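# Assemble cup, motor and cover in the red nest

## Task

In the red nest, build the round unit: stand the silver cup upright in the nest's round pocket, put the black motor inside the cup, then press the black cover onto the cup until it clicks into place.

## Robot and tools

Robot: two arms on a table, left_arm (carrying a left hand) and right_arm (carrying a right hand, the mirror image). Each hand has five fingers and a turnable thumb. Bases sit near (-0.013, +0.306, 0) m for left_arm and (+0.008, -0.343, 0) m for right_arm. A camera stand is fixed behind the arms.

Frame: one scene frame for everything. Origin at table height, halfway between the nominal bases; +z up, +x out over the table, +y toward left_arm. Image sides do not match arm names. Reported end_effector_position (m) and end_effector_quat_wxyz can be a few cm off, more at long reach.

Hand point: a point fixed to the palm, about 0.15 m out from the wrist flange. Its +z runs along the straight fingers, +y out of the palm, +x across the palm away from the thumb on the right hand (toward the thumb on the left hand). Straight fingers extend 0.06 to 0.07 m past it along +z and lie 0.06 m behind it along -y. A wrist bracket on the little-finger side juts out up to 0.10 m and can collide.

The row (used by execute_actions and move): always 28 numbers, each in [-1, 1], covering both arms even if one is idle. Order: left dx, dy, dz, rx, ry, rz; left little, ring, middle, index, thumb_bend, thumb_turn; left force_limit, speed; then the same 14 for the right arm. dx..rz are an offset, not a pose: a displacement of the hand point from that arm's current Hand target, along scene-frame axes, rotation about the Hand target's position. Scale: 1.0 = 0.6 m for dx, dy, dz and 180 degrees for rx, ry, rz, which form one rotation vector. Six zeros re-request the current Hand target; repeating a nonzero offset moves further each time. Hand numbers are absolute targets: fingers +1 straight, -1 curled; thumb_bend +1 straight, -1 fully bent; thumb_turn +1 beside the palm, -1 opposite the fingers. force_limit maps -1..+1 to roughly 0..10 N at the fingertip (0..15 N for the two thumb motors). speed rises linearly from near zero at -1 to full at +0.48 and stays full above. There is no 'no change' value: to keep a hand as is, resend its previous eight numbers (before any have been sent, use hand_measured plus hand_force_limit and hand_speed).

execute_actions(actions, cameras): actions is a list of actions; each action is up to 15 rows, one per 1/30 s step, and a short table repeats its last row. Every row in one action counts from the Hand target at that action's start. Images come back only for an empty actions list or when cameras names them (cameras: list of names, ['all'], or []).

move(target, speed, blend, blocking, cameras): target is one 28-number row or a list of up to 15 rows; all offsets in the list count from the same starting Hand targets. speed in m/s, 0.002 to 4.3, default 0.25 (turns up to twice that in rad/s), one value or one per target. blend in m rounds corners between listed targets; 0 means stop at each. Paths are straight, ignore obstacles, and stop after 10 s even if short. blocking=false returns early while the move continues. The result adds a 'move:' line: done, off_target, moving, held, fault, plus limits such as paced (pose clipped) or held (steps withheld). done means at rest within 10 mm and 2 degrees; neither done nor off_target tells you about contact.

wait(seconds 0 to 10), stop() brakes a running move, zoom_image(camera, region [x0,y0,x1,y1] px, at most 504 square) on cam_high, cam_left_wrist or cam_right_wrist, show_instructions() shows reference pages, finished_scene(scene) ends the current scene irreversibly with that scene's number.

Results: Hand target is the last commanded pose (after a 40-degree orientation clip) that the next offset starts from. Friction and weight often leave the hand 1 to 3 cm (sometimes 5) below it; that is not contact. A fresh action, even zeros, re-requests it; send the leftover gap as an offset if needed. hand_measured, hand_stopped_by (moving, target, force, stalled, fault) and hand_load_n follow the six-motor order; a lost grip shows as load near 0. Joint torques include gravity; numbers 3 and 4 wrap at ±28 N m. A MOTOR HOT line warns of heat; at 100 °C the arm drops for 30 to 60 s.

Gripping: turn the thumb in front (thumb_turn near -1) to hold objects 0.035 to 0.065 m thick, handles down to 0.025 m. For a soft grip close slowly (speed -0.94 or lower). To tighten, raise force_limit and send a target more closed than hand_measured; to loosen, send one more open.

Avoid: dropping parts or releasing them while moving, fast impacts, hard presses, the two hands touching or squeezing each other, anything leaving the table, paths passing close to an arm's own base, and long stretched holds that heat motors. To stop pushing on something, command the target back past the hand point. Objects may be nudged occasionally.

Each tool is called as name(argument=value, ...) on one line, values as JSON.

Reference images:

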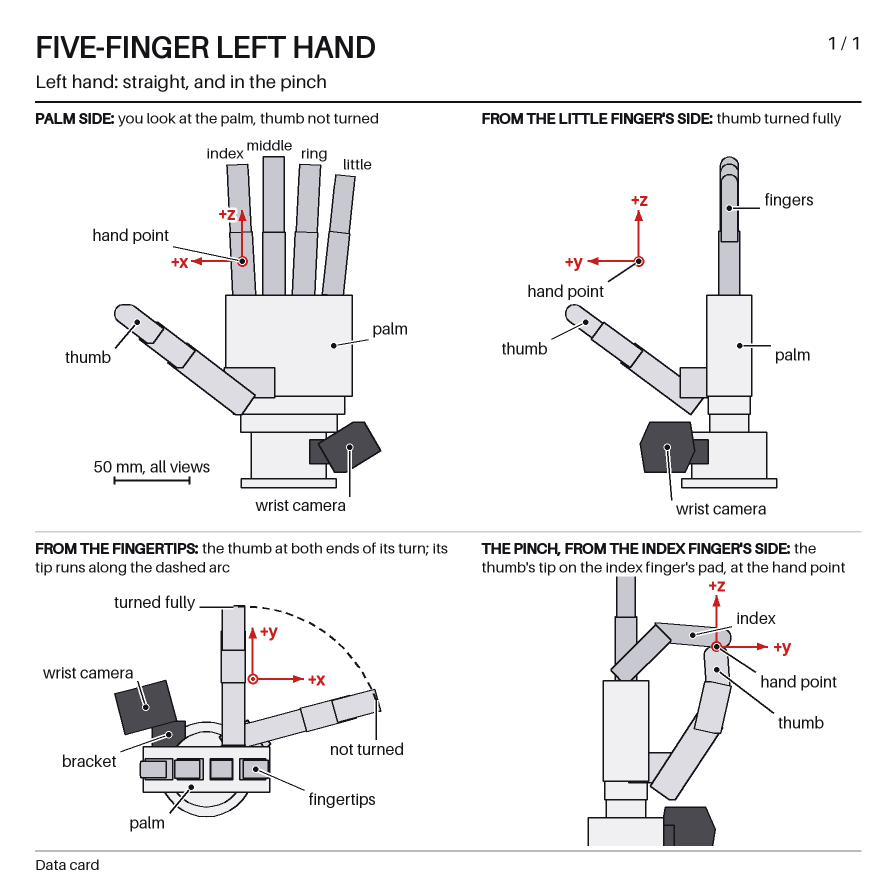

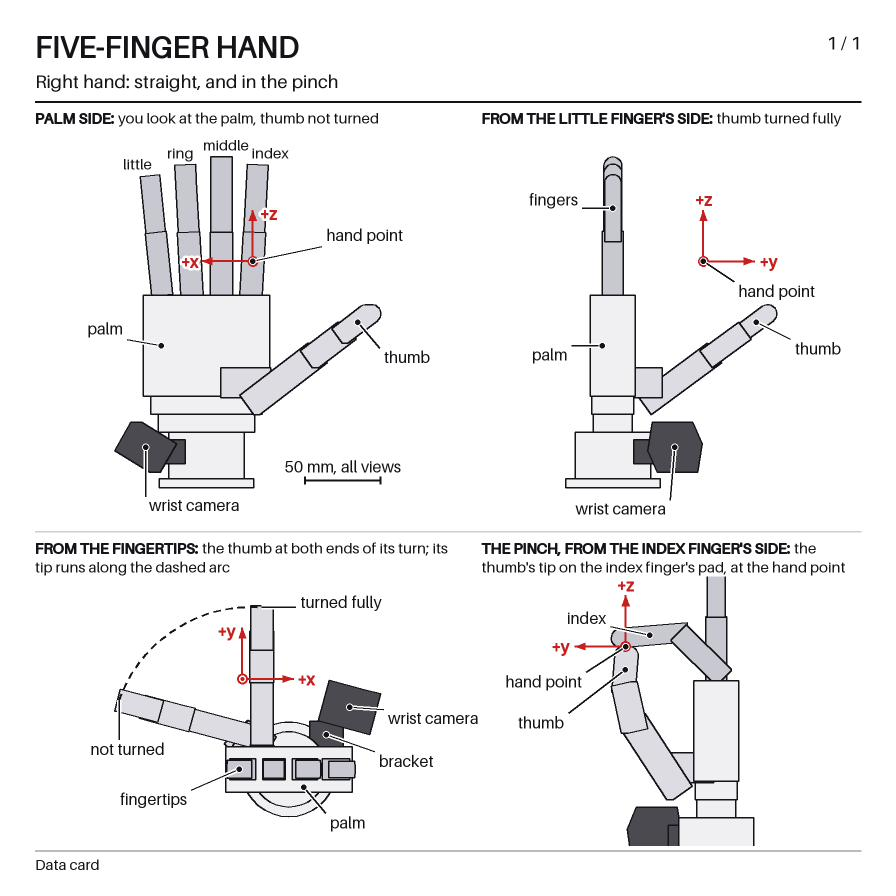

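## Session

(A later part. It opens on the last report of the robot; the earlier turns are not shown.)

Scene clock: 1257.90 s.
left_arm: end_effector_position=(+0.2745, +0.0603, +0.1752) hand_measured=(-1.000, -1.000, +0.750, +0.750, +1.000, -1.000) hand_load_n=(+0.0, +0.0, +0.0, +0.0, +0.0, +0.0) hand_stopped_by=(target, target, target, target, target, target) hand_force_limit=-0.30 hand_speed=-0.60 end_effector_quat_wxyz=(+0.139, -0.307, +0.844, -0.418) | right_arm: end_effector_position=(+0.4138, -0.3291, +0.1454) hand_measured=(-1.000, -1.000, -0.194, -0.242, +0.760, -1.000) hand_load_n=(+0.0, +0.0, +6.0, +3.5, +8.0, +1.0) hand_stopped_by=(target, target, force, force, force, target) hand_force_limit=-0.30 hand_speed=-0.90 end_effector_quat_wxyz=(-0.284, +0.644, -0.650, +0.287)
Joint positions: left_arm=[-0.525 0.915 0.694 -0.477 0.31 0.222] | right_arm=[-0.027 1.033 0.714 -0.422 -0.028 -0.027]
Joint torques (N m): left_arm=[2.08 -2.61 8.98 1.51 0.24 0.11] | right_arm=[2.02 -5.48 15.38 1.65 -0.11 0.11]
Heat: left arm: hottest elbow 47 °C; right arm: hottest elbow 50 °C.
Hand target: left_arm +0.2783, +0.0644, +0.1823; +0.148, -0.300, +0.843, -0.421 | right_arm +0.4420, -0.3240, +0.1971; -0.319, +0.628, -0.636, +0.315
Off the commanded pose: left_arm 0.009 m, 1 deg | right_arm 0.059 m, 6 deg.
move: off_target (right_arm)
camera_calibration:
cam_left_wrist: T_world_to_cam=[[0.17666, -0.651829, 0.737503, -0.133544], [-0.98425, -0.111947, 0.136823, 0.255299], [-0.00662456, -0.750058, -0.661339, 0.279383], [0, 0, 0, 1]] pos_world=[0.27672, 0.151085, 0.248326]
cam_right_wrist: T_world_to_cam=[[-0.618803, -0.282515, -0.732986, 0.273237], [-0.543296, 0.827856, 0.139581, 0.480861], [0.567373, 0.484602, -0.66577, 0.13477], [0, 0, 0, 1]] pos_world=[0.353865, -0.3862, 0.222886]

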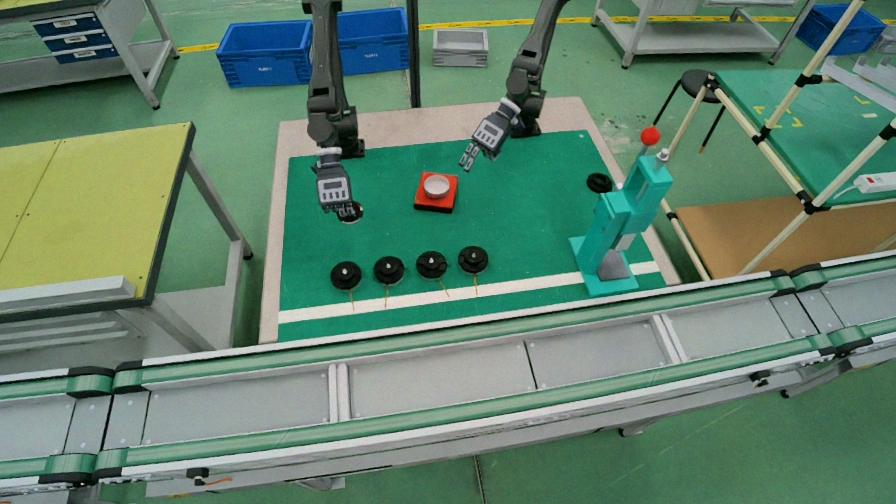

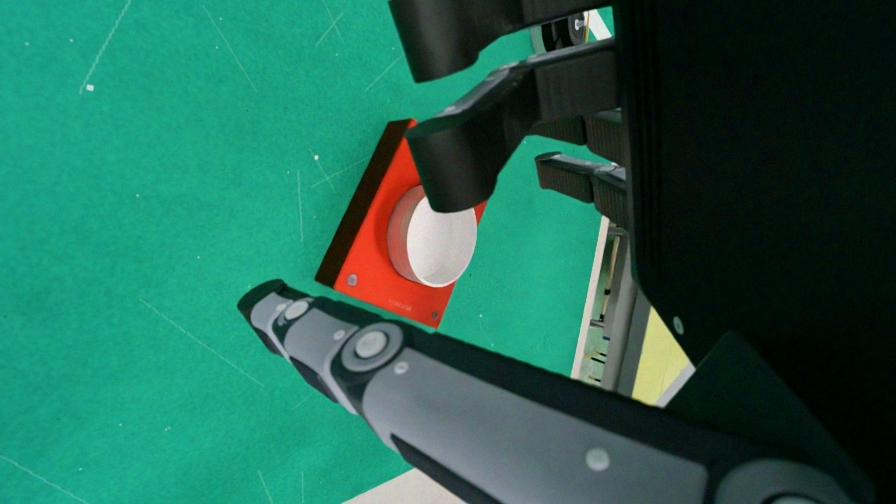

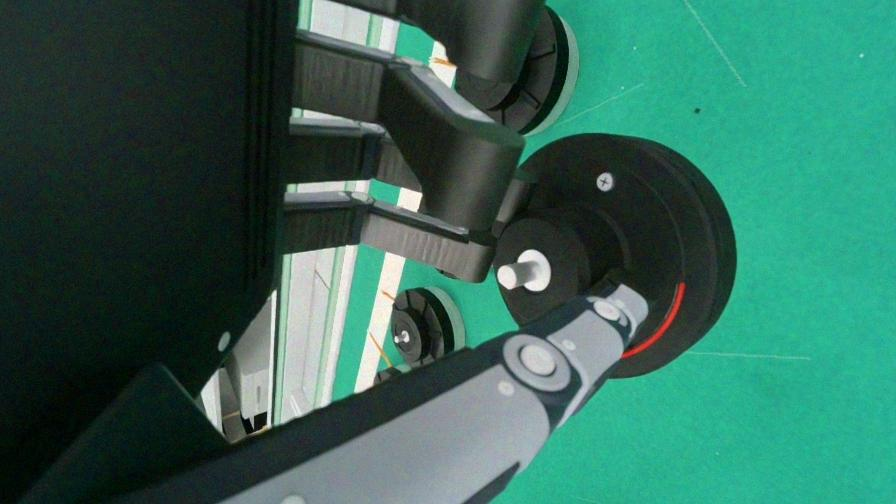

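move(target=[[0,0.13,0.05,0,0,0,-1,-1,0.75,0.75,1,-1,-0.3,-0.6, 0,0,0,0,0,0,-1,-1,-0.5,-0.5,0.3,-1,-0.3,-0.9],[0,0.13,0.05,0,0,0,-1,-1,0.75,0.75,1,-1,-0.3,-0.6, -0.2717,0.4817,0,0,0,0.258,-1,-1,-0.5,-0.5,0.3,-1,-0.3,-0.9]], speed=0.15, cameras=["cam_left_wrist","cam_high","cam_right_wrist"])

zoom_image(camera="cam_high", region=[400, 130, 500, 230])

Scene clock: 1278.73 s.
left_arm: end_effector_position=(+0.2636, +0.1408, +0.1824) hand_measured=(-1.000, -1.000, +0.750, +0.750, +1.000, -1.000) hand_load_n=(+0.0, +0.0, +0.0, +0.0, +0.0, +0.0) hand_stopped_by=(target, target, target, target, target, target) hand_force_limit=-0.30 hand_speed=-0.60 end_effector_quat_wxyz=(+0.121, -0.316, +0.848, -0.407) | right_arm: end_effector_position=(+0.2660, -0.0529, +0.1632) hand_measured=(-1.000, -1.000, -0.194, -0.242, +0.760, -1.000) hand_load_n=(+0.0, +0.5, +6.0, +2.5, +8.0, +1.0) hand_stopped_by=(target, target, force, force, force, target) hand_force_limit=-0.30 hand_speed=-0.90 end_effector_quat_wxyz=(-0.381, +0.845, -0.345, +0.152)
Joint positions: left_arm=[-0.243 0.821 0.694 -0.701 0.52 0.428] | right_arm=[0.772 0.951 0.708 -0.484 -0.041 -0.028]
Joint torques (N m): left_arm=[1.96 -1.55 12.18 1.36 0.42 0.1] | right_arm=[1.67 -3.9 12.56 3.03 -0.05 0.06]
Heat: left arm: hottest elbow 47 °C; right arm: hottest elbow 50 °C.
Hand target: left_arm +0.2783, +0.1424, +0.2123; +0.148, -0.300, +0.843, -0.421 | right_arm +0.2789, -0.0350, +0.1971; -0.418, +0.828, -0.337, +0.164
Off the commanded pose: left_arm 0.033 m, 4 deg | right_arm 0.040 m, 5 deg.
move: off_target (left_arm, right_arm)
camera_calibration:
cam_left_wrist: T_world_to_cam=[[0.210896, -0.657967, 0.722912, -0.0899205], [-0.976815, -0.114006, 0.181204, 0.242757], [-0.0368104, -0.744367, -0.666756, 0.352628], [0, 0, 0, 1]] pos_world=[0.269073, 0.230996, 0.256133]
cam_right_wrist: T_world_to_cam=[[-0.218531, -0.632009, -0.743511, 0.149642], [-0.974829, 0.175891, 0.137005, 0.250097], [0.0441886, 0.754736, -0.654538, 0.248251], [0, 0, 0, 1]] pos_world=[0.265534, -0.136779, 0.239486]

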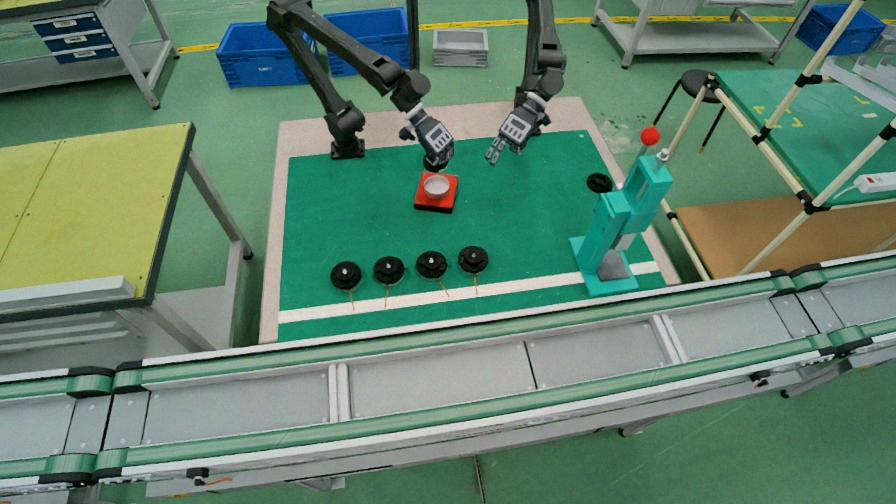

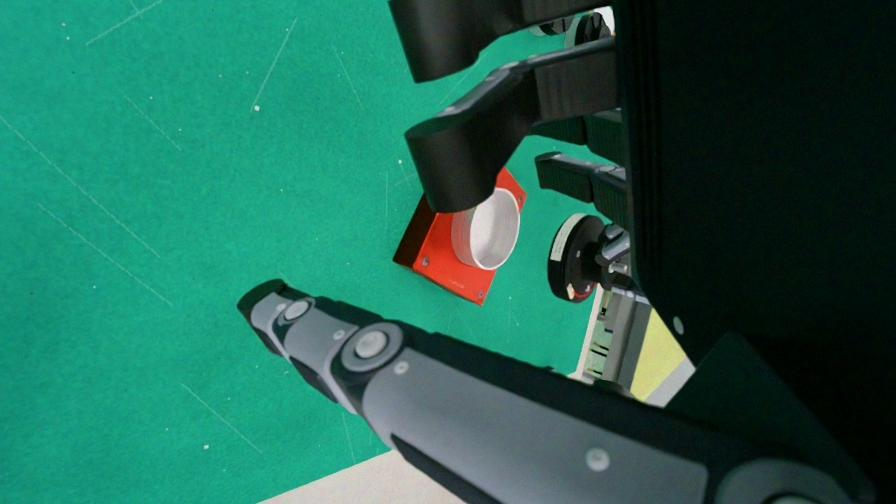

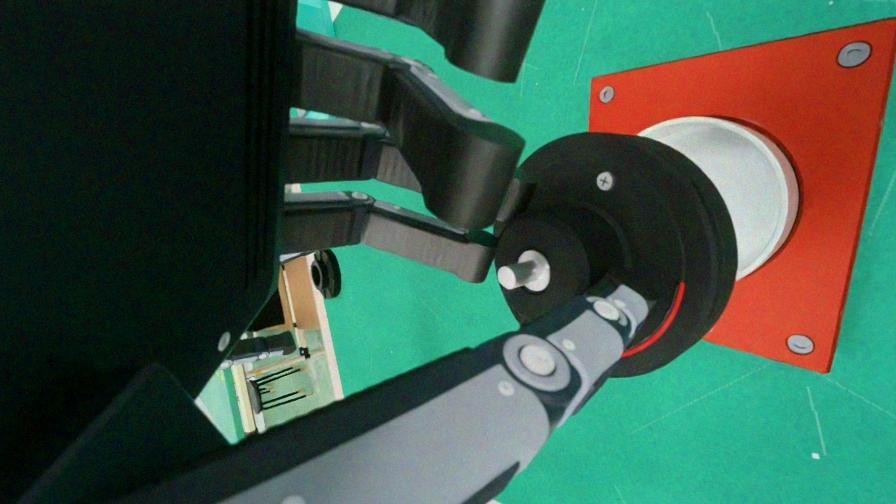

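Scaled by 5.040 from the camera's 896x504 image, which has a finer 1280x720 frame.

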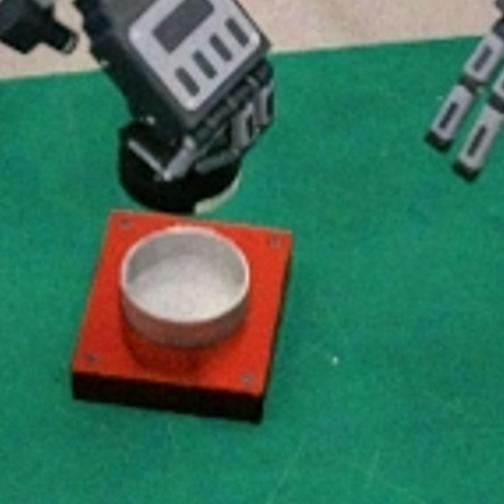

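move(target=[[0,0,0,0,0,0,-1,-1,0.75,0.75,1,-1,-0.3,-0.6, 0.0067,-0.005,-0.1,0.016,-0.0154,0,-1,-1,-0.5,-0.5,0.3,-1,-0.3,-0.9]], speed=0.08, cameras=["cam_left_wrist","cam_high","cam_right_wrist"])

zoom_image(camera="cam_high", region=[400, 130, 480, 210])

zoom_image(camera="cam_left_wrist", region=[420, 150, 640, 320])

Scene clock: 1322.57 s.
left_arm: end_effector_position=(+0.2636, +0.1408, +0.1824) hand_measured=(-1.000, -1.000, +0.750, +0.750, +1.000, -1.000) hand_load_n=(+0.0, +0.0, +0.0, +0.0, +0.0, +0.0) hand_stopped_by=(target, target, target, target, target, target) hand_force_limit=-0.30 hand_speed=-0.60 end_effector_quat_wxyz=(+0.121, -0.316, +0.848, -0.407) | right_arm: end_effector_position=(+0.2749, -0.0463, +0.1221) hand_measured=(-1.000, -1.000, -0.194, -0.242, +0.760, -1.000) hand_load_n=(+0.0, +0.0, +6.0, +2.5, +8.0, +1.0) hand_stopped_by=(target, target, force, force, force, target) hand_force_limit=-0.30 hand_speed=-0.90 end_effector_quat_wxyz=(-0.421, +0.825, -0.337, +0.168)
Joint positions: left_arm=[-0.243 0.821 0.694 -0.701 0.52 0.428] | right_arm=[0.764 0.985 0.567 -0.212 -0.05 -0.028]
Joint torques (N m): left_arm=[2.02 -1.08 12.26 1.31 0.39 0.12] | right_arm=[0.73 -4.01 8.77 3.67 -0.37 -0.01]
Motor temperatures (°C): left_arm=[30 32 51 28 32 27] | right_arm=[32 32 48 30 28 29]
Heat: left arm: hottest elbow 51 °C; right arm: hottest elbow 48 °C.
Hand target: left_arm +0.2783, +0.1424, +0.2123; +0.148, -0.300, +0.843, -0.421 | right_arm +0.2830, -0.0380, +0.1371; -0.446, +0.813, -0.331, +0.176
Off the commanded pose: left_arm 0.033 m, 4 deg | right_arm 0.019 m, 3 deg.
move: off_target (left_arm, right_arm)
camera_calibration:
cam_left_wrist: T_world_to_cam=[[0.210896, -0.657967, 0.722912, -0.0899205], [-0.976815, -0.114006, 0.181204, 0.242757], [-0.0368104, -0.744367, -0.666756, 0.352628], [0, 0, 0, 1]] pos_world=[0.269073, 0.230996, 0.256133]
cam_right_wrist: T_world_to_cam=[[-0.167079, -0.578077, -0.798694, 0.120172], [-0.982135, 0.168717, 0.0833401, 0.271487], [0.0865759, 0.798349, -0.595939, 0.199164], [0, 0, 0, 1]] pos_world=[0.269473, -0.135339, 0.192044]

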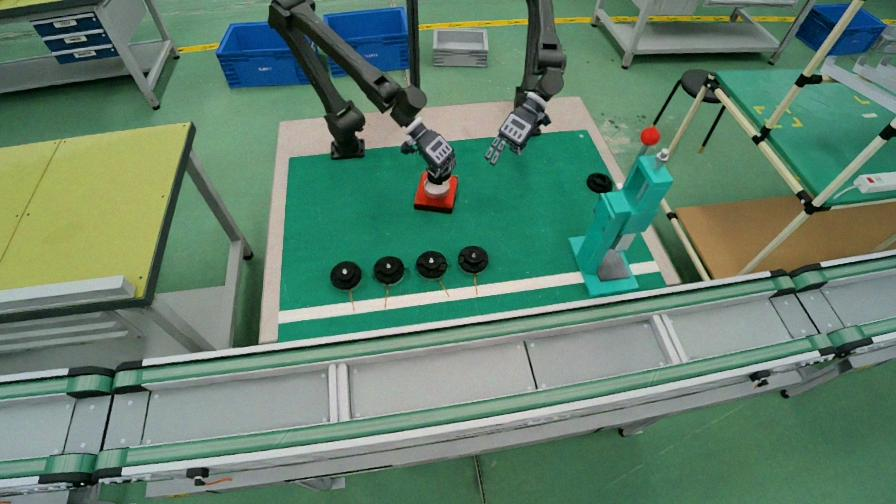

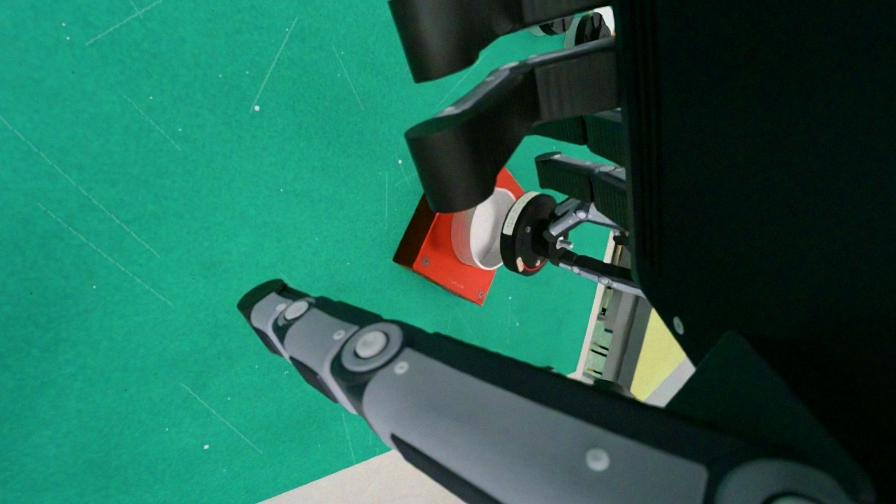

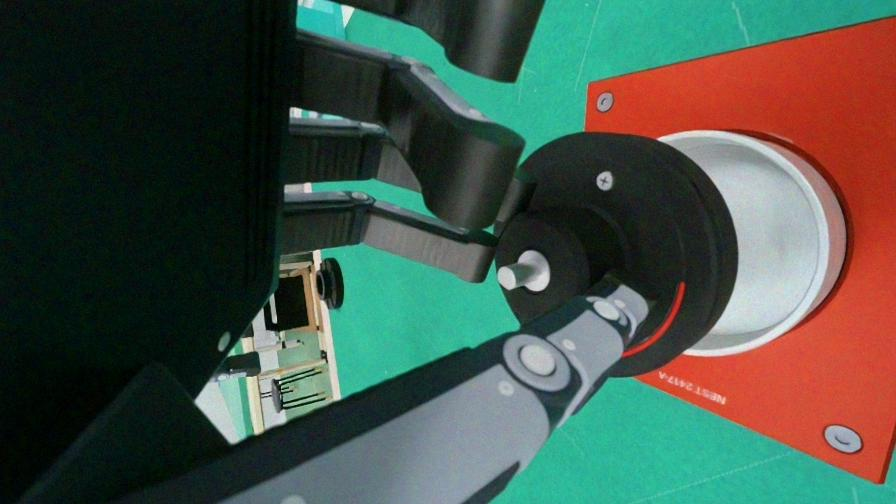

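Scaled by 6.300 from the camera's 896x504 image, which has a finer 1280x720 frame.

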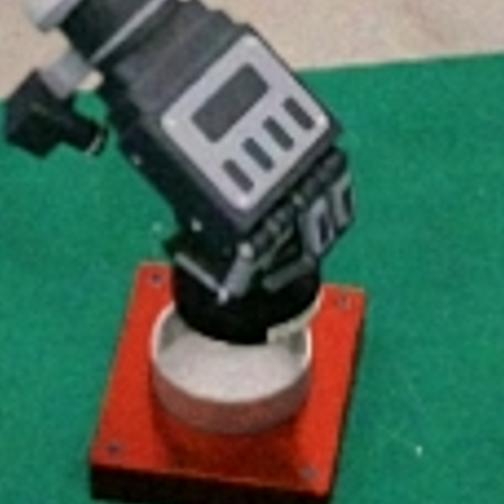

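Scaled by 2.291 from the camera's 896x504 image, which has a finer 1280x720 frame.

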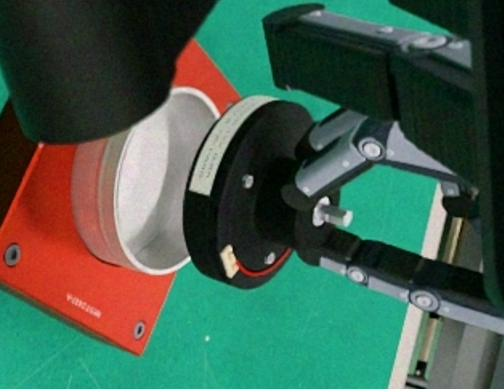

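move(target=[[0,0,0,0,0,0,-1,-1,0.75,0.75,1,-1,-0.3,-0.6, 0,-0.007,-0.038,0,0,0,-1,-1,-0.5,-0.5,0.3,-1,-0.3,-0.9]], speed=0.06, cameras=["cam_left_wrist","cam_high","cam_right_wrist"])

zoom_image(camera="cam_high", region=[410, 150, 470, 210])

zoom_image(camera="cam_left_wrist", region=[420, 170, 580, 300])

Scene clock: 1378.97 s.
left_arm: end_effector_position=(+0.2636, +0.1408, +0.1824) hand_measured=(-1.000, -1.000, +0.750, +0.750, +1.000, -1.000) hand_load_n=(+0.0, +0.0, +0.0, +0.0, +0.0, +0.0) hand_stopped_by=(target, target, target, target, target, target) hand_force_limit=-0.30 hand_speed=-0.60 end_effector_quat_wxyz=(+0.121, -0.316, +0.848, -0.407) | right_arm: end_effector_position=(+0.2746, -0.0500, +0.0998) hand_measured=(-1.000, -1.000, -0.194, -0.242, +0.760, -1.000) hand_load_n=(+0.0, +0.0, +6.0, +2.5, +8.0, +1.0) hand_stopped_by=(target, target, force, force, force, target) hand_force_limit=-0.30 hand_speed=-0.90 end_effector_quat_wxyz=(-0.422, +0.824, -0.339, +0.167)
Joint positions: left_arm=[-0.243 0.821 0.694 -0.701 0.52 0.428] | right_arm=[0.754 1.014 0.518 -0.134 -0.059 -0.028]
Joint torques (N m): left_arm=[2.14 -1.08 12.22 1.46 0.41 0.09] | right_arm=[0.67 -4.01 8.51 3.69 -0.38 -0.08]
Heat: left arm: hottest elbow 52 °C; right arm: hottest elbow 44 °C.
Hand target: left_arm +0.2783, +0.1424, +0.2123; +0.148, -0.300, +0.843, -0.421 | right_arm +0.2830, -0.0422, +0.1143; -0.446, +0.813, -0.331, +0.176
Off the commanded pose: left_arm 0.033 m, 4 deg | right_arm 0.019 m, 3 deg.
move: off_target (left_arm, right_arm)
camera_calibration:
cam_left_wrist: T_world_to_cam=[[0.210896, -0.657967, 0.722912, -0.0899205], [-0.976815, -0.114006, 0.181204, 0.242757], [-0.0368104, -0.744367, -0.666756, 0.352628], [0, 0, 0, 1]] pos_world=[0.269073, 0.230996, 0.256133]
cam_right_wrist: T_world_to_cam=[[-0.171884, -0.574316, -0.800386, 0.101896], [-0.981264, 0.171608, 0.0875911, 0.273081], [0.0870473, 0.800445, -0.593052, 0.188518], [0, 0, 0, 1]] pos_world=[0.269069, -0.139241, 0.169438]

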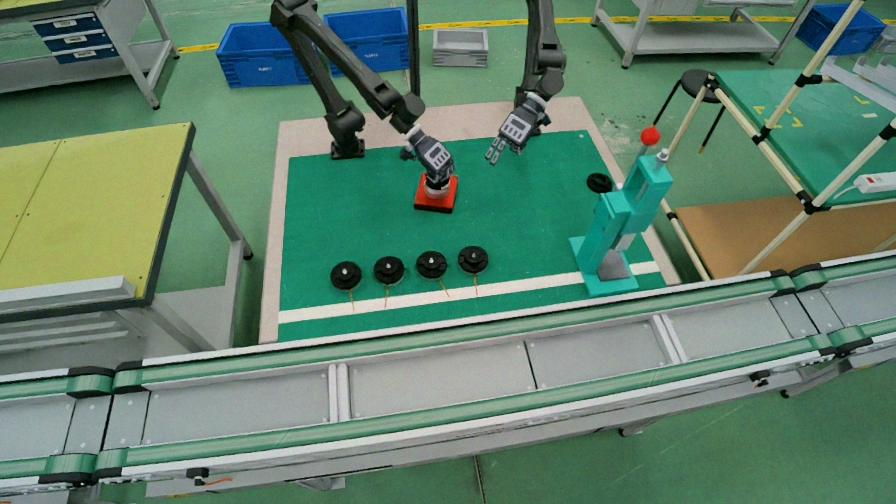

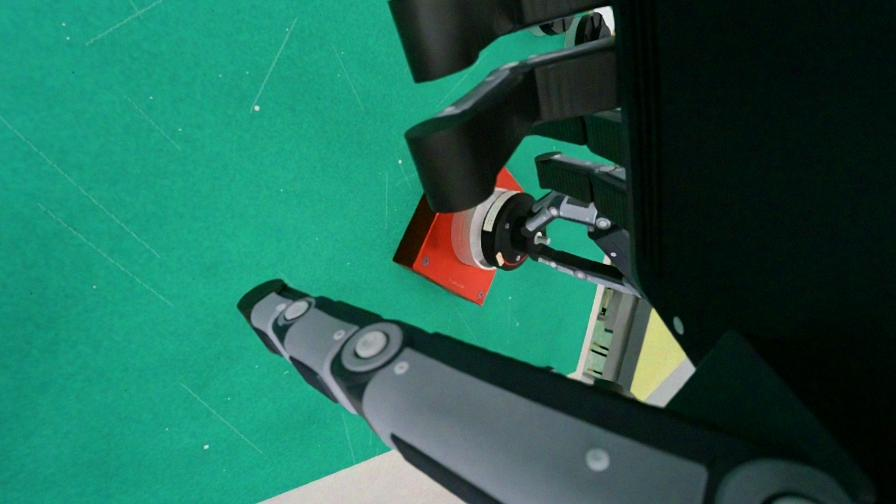

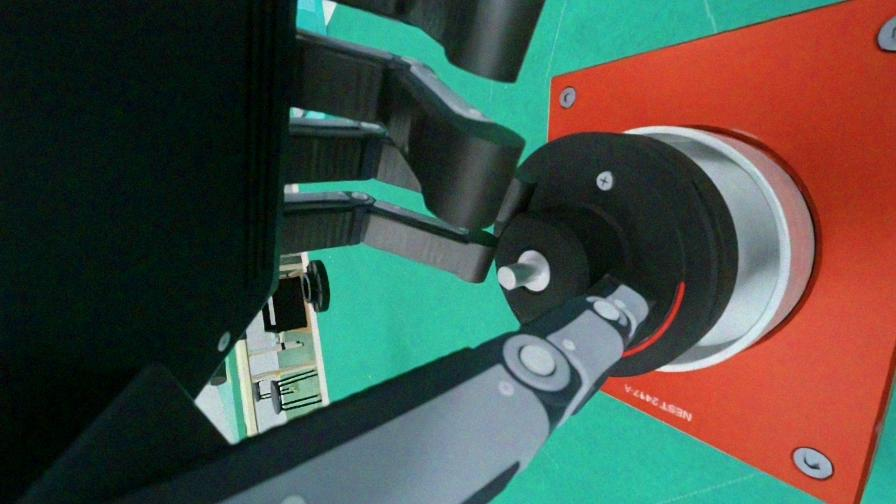

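Scaled by 8.400 from the camera's 896x504 image, which has a finer 1280x720 frame.

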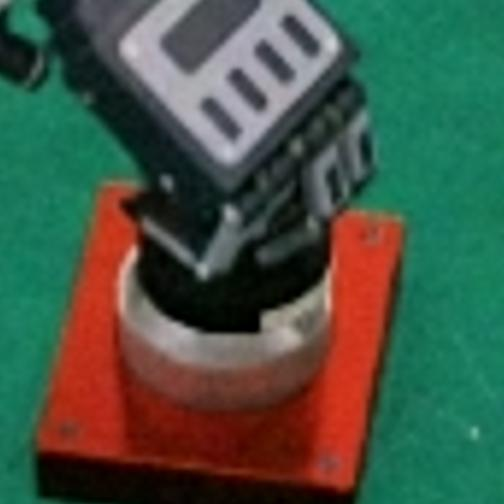

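Scaled by 3.150 from the camera's 896x504 image, which has a finer 1280x720 frame.

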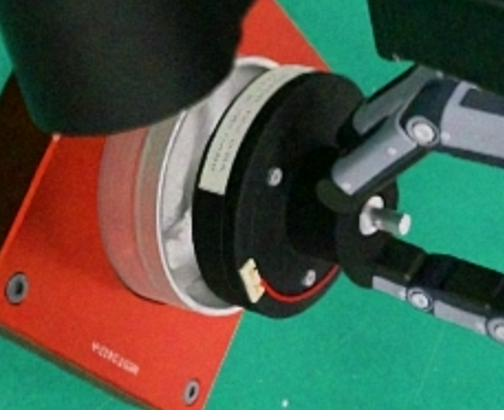

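move(target=[[0,0,0,0,0,0,-1,-1,0.75,0.75,1,-1,-0.3,-0.6, 0,-0.006,-0.018,0,0,0,-1,-1,-0.5,-0.5,0.3,-1,-0.3,-0.9]], speed=0.06, cameras=["cam_left_wrist","cam_high","cam_right_wrist"])

zoom_image(camera="cam_high", region=[410, 150, 470, 210])

zoom_image(camera="cam_left_wrist", region=[420, 170, 580, 300])

zoom_image(camera="cam_right_wrist", region=[480, 100, 840, 400])

Scene clock: 1399.97 s.
left_arm: end_effector_position=(+0.2636, +0.1408, +0.1824) hand_measured=(-1.000, -1.000, +0.750, +0.750, +1.000, -1.000) hand_load_n=(+0.0, +0.0, +0.0, +0.0, +0.0, +0.0) hand_stopped_by=(target, target, target, target, target, target) hand_force_limit=-0.30 hand_speed=-0.60 end_effector_quat_wxyz=(+0.121, -0.316, +0.848, -0.407) | right_arm: end_effector_position=(+0.2743, -0.0534, +0.0893) hand_measured=(-1.000, -1.000, -0.194, -0.242, +0.760, -1.000) hand_load_n=(+0.0, +0.0, +6.0, +2.5, +8.0, +1.0) hand_stopped_by=(target, target, force, force, force, target) hand_force_limit=-0.30 hand_speed=-0.90 end_effector_quat_wxyz=(-0.422, +0.824, -0.340, +0.166)
Joint positions: left_arm=[-0.243 0.821 0.694 -0.701 0.52 0.428] | right_arm=[0.744 1.026 0.493 -0.097 -0.067 -0.033]
Joint torques (N m): left_arm=[2.2 -0.79 12.29 1.4 0.41 0.11] | right_arm=[0.73 -3.96 8.36 3.69 -0.38 -0.09]
Motor temperatures (°C): left_arm=[30 31 53 28 32 27] | right_arm=[32 32 43 30 28 29]
Heat: left arm: hottest elbow 53 °C; right arm: hottest elbow 43 °C.
Hand target: left_arm +0.2783, +0.1424, +0.2123; +0.148, -0.300, +0.843, -0.421 | right_arm +0.2830, -0.0458, +0.1035; -0.446, +0.813, -0.331, +0.176
Off the commanded pose: left_arm 0.033 m, 4 deg | right_arm 0.018 m, 3 deg.
move: off_target (left_arm, right_arm)
camera_calibration:
cam_left_wrist: T_world_to_cam=[[0.210896, -0.657967, 0.722912, -0.0899205], [-0.976815, -0.114006, 0.181204, 0.242757], [-0.0368104, -0.744367, -0.666756, 0.352628], [0, 0, 0, 1]] pos_world=[0.269073, 0.230996, 0.256133]
cam_right_wrist: T_world_to_cam=[[-0.172342, -0.573611, -0.800792, 0.0917352], [-0.981184, 0.171802, 0.0881031, 0.27433], [0.0870406, 0.800908, -0.592427, 0.185078], [0, 0, 0, 1]] pos_world=[0.268869, -0.142741, 0.158937]

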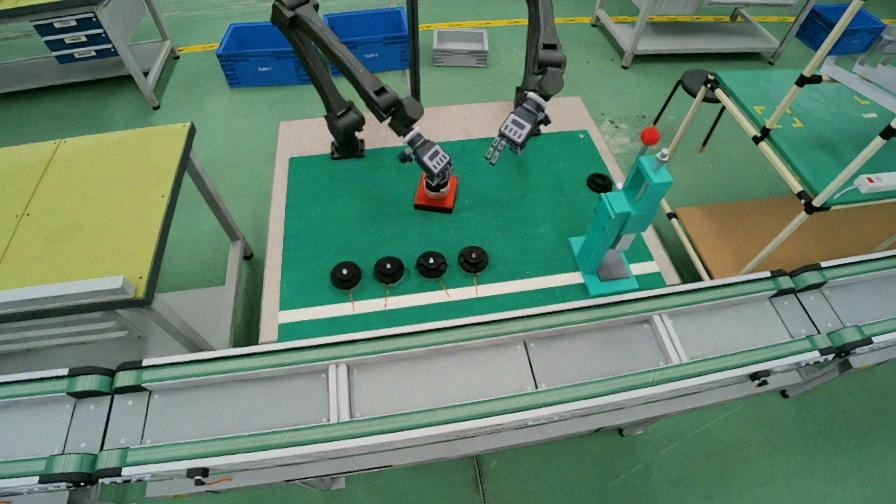

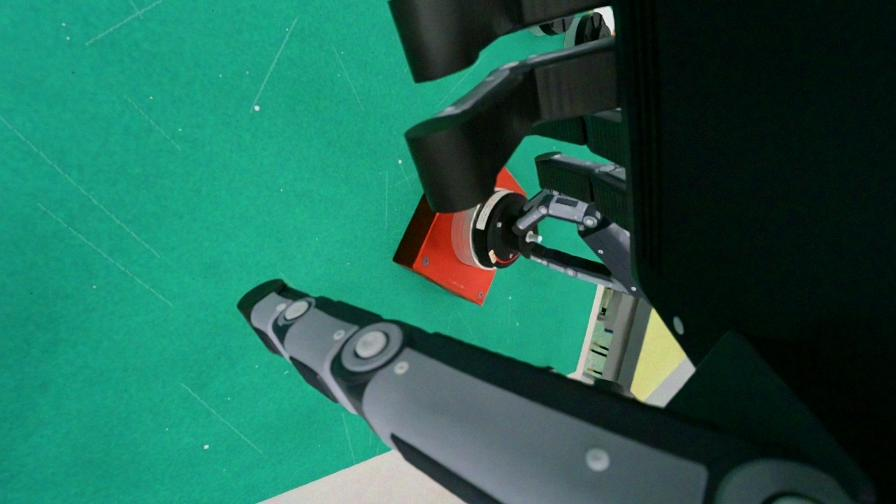

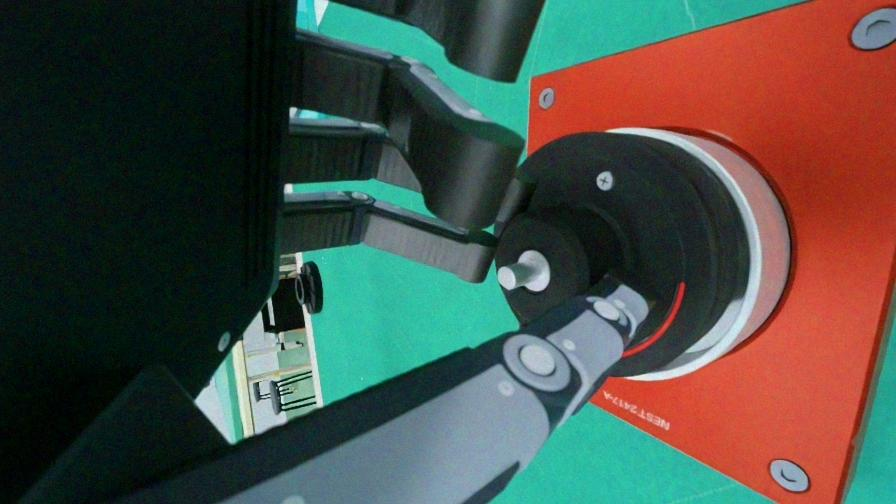

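Scaled by 8.400 from the camera's 896x504 image, which has a finer 1280x720 frame.

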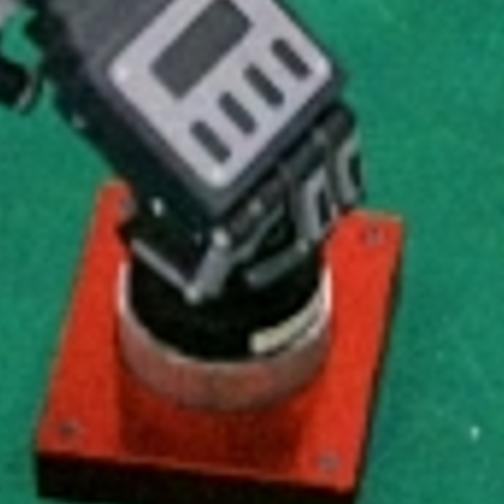

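Scaled by 3.150 from the camera's 896x504 image, which has a finer 1280x720 frame.

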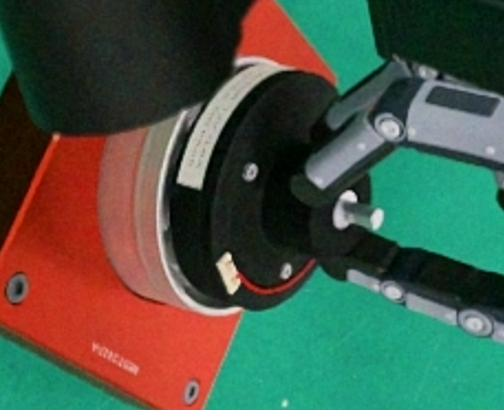

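Scaled by 1.400 from the camera's 896x504 image, which has a finer 1280x720 frame.

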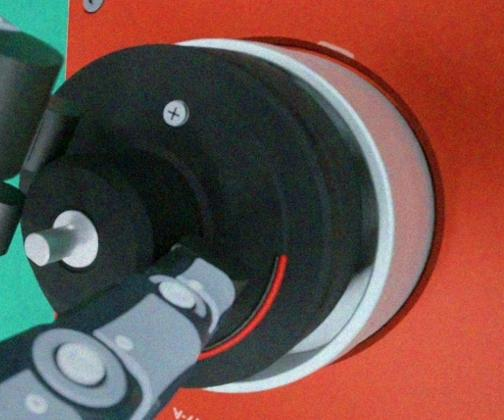

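move(target=[[0,0,0,0,0,0,-1,-1,0.75,0.75,1,-1,-0.3,-0.6, -0.0045,0.0,-0.001,0,0,0,-1,-1,-0.5,-0.5,0.3,-1,-0.3,-0.9],[0,0,0,0,0,0,-1,-1,0.75,0.75,1,-1,-0.3,-0.6, -0.0045,0.0,-0.009,0,0,0,-1,-1,-0.5,-0.5,0.3,-1,-0.3,-0.9]], speed=0.04, cameras=["cam_left_wrist","cam_high","cam_right_wrist"])

zoom_image(camera="cam_high", region=[410, 150, 470, 210])

zoom_image(camera="cam_right_wrist", region=[480, 100, 840, 400])

Scene clock: 1421.63 s.
left_arm: end_effector_position=(+0.2636, +0.1408, +0.1824) hand_measured=(-1.000, -1.000, +0.750, +0.750, +1.000, -1.000) hand_load_n=(+0.0, +0.0, +0.5, +0.0, +0.0, +0.0) hand_stopped_by=(target, target, target, target, target, target) hand_force_limit=-0.30 hand_speed=-0.60 end_effector_quat_wxyz=(+0.121, -0.316, +0.848, -0.407) | right_arm: end_effector_position=(+0.2729, -0.0547, +0.0845) hand_measured=(-1.000, -1.000, -0.194, -0.242, +0.760, -1.000) hand_load_n=(+0.0, +0.0, +6.0, +2.5, +7.5, +1.0) hand_stopped_by=(target, target, force, force, force, target) hand_force_limit=-0.30 hand_speed=-0.90 end_effector_quat_wxyz=(-0.423, +0.823, -0.339, +0.167)
Joint positions: left_arm=[-0.243 0.821 0.694 -0.701 0.52 0.428] | right_arm=[0.744 1.029 0.479 -0.079 -0.067 -0.033]
Joint torques (N m): left_arm=[2.08 -1.32 12.15 1.29 0.39 0.11] | right_arm=[1.38 -3.96 8.28 3.69 -0.19 -0.05]
Heat: left arm: hottest elbow 53 °C; right arm: hottest elbow 42 °C.
Hand target: left_arm +0.2783, +0.1424, +0.2123; +0.148, -0.300, +0.843, -0.421 | right_arm +0.2803, -0.0458, +0.0981; -0.446, +0.813, -0.331, +0.176
Off the commanded pose: left_arm 0.033 m, 4 deg | right_arm 0.018 m, 3 deg.
move: off_target (left_arm, right_arm)
camera_calibration:
cam_left_wrist: T_world_to_cam=[[0.210896, -0.657967, 0.722912, -0.0899205], [-0.976815, -0.114006, 0.181204, 0.242757], [-0.0368104, -0.744367, -0.666756, 0.352628], [0, 0, 0, 1]] pos_world=[0.269073, 0.230996, 0.256133]
cam_right_wrist: T_world_to_cam=[[-0.171365, -0.572812, -0.801574, 0.0867255], [-0.981292, 0.1717, 0.0870885, 0.273702], [0.0877447, 0.801502, -0.591519, 0.183185], [0, 0, 0, 1]] pos_world=[0.26737, -0.14414, 0.154038]

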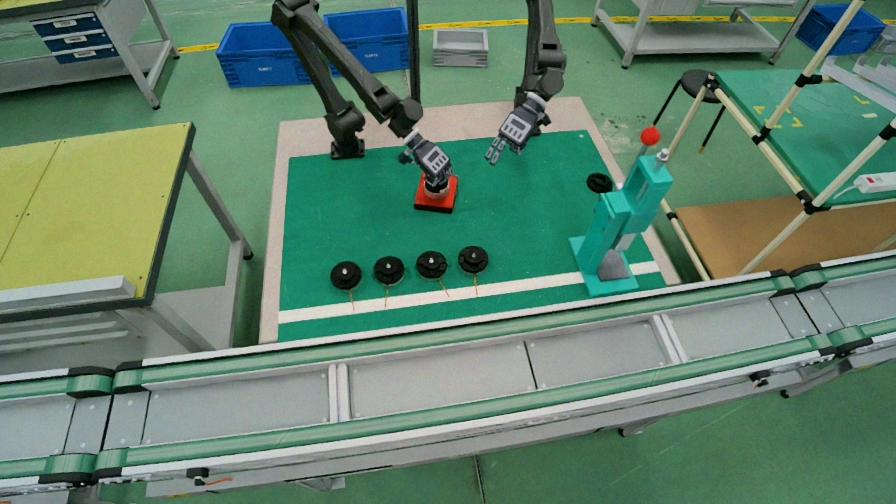

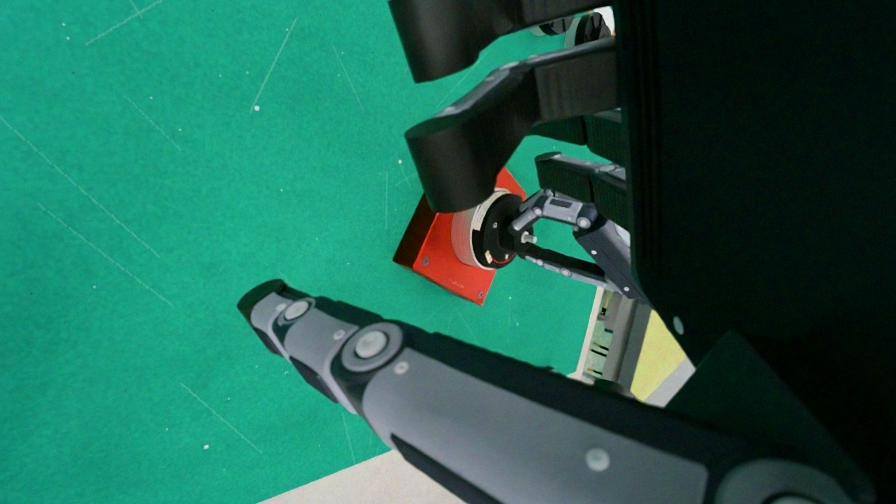

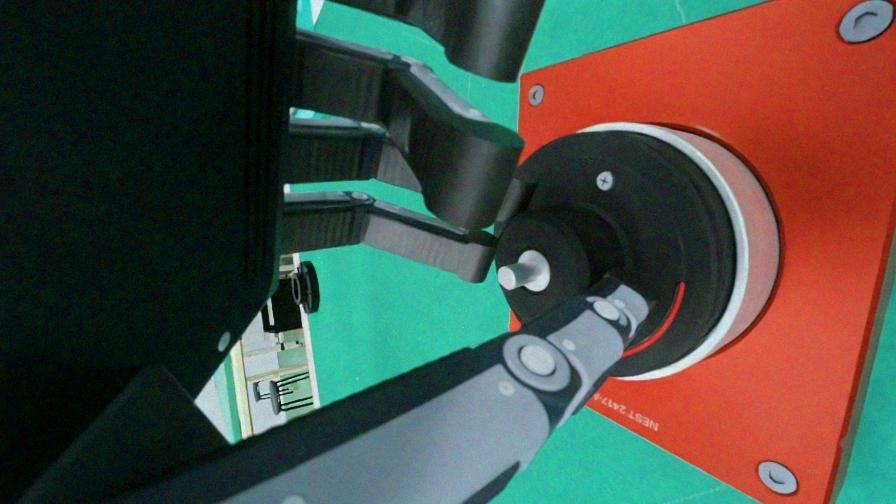

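Scaled by 8.400 from the camera's 896x504 image, which has a finer 1280x720 frame.

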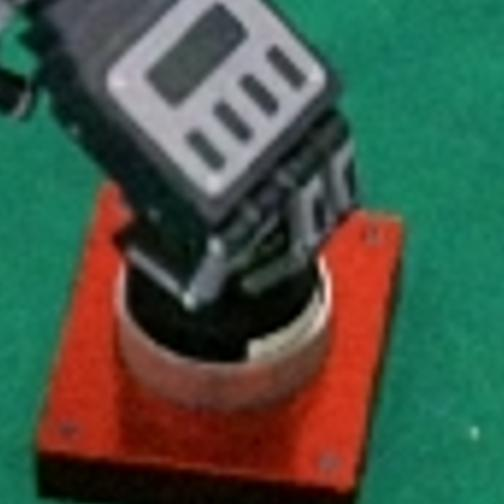

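Scaled by 1.400 from the camera's 896x504 image, which has a finer 1280x720 frame.

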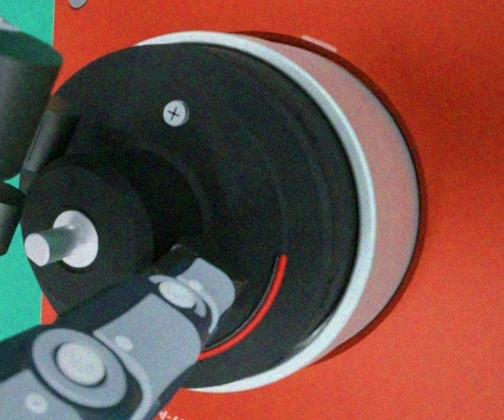

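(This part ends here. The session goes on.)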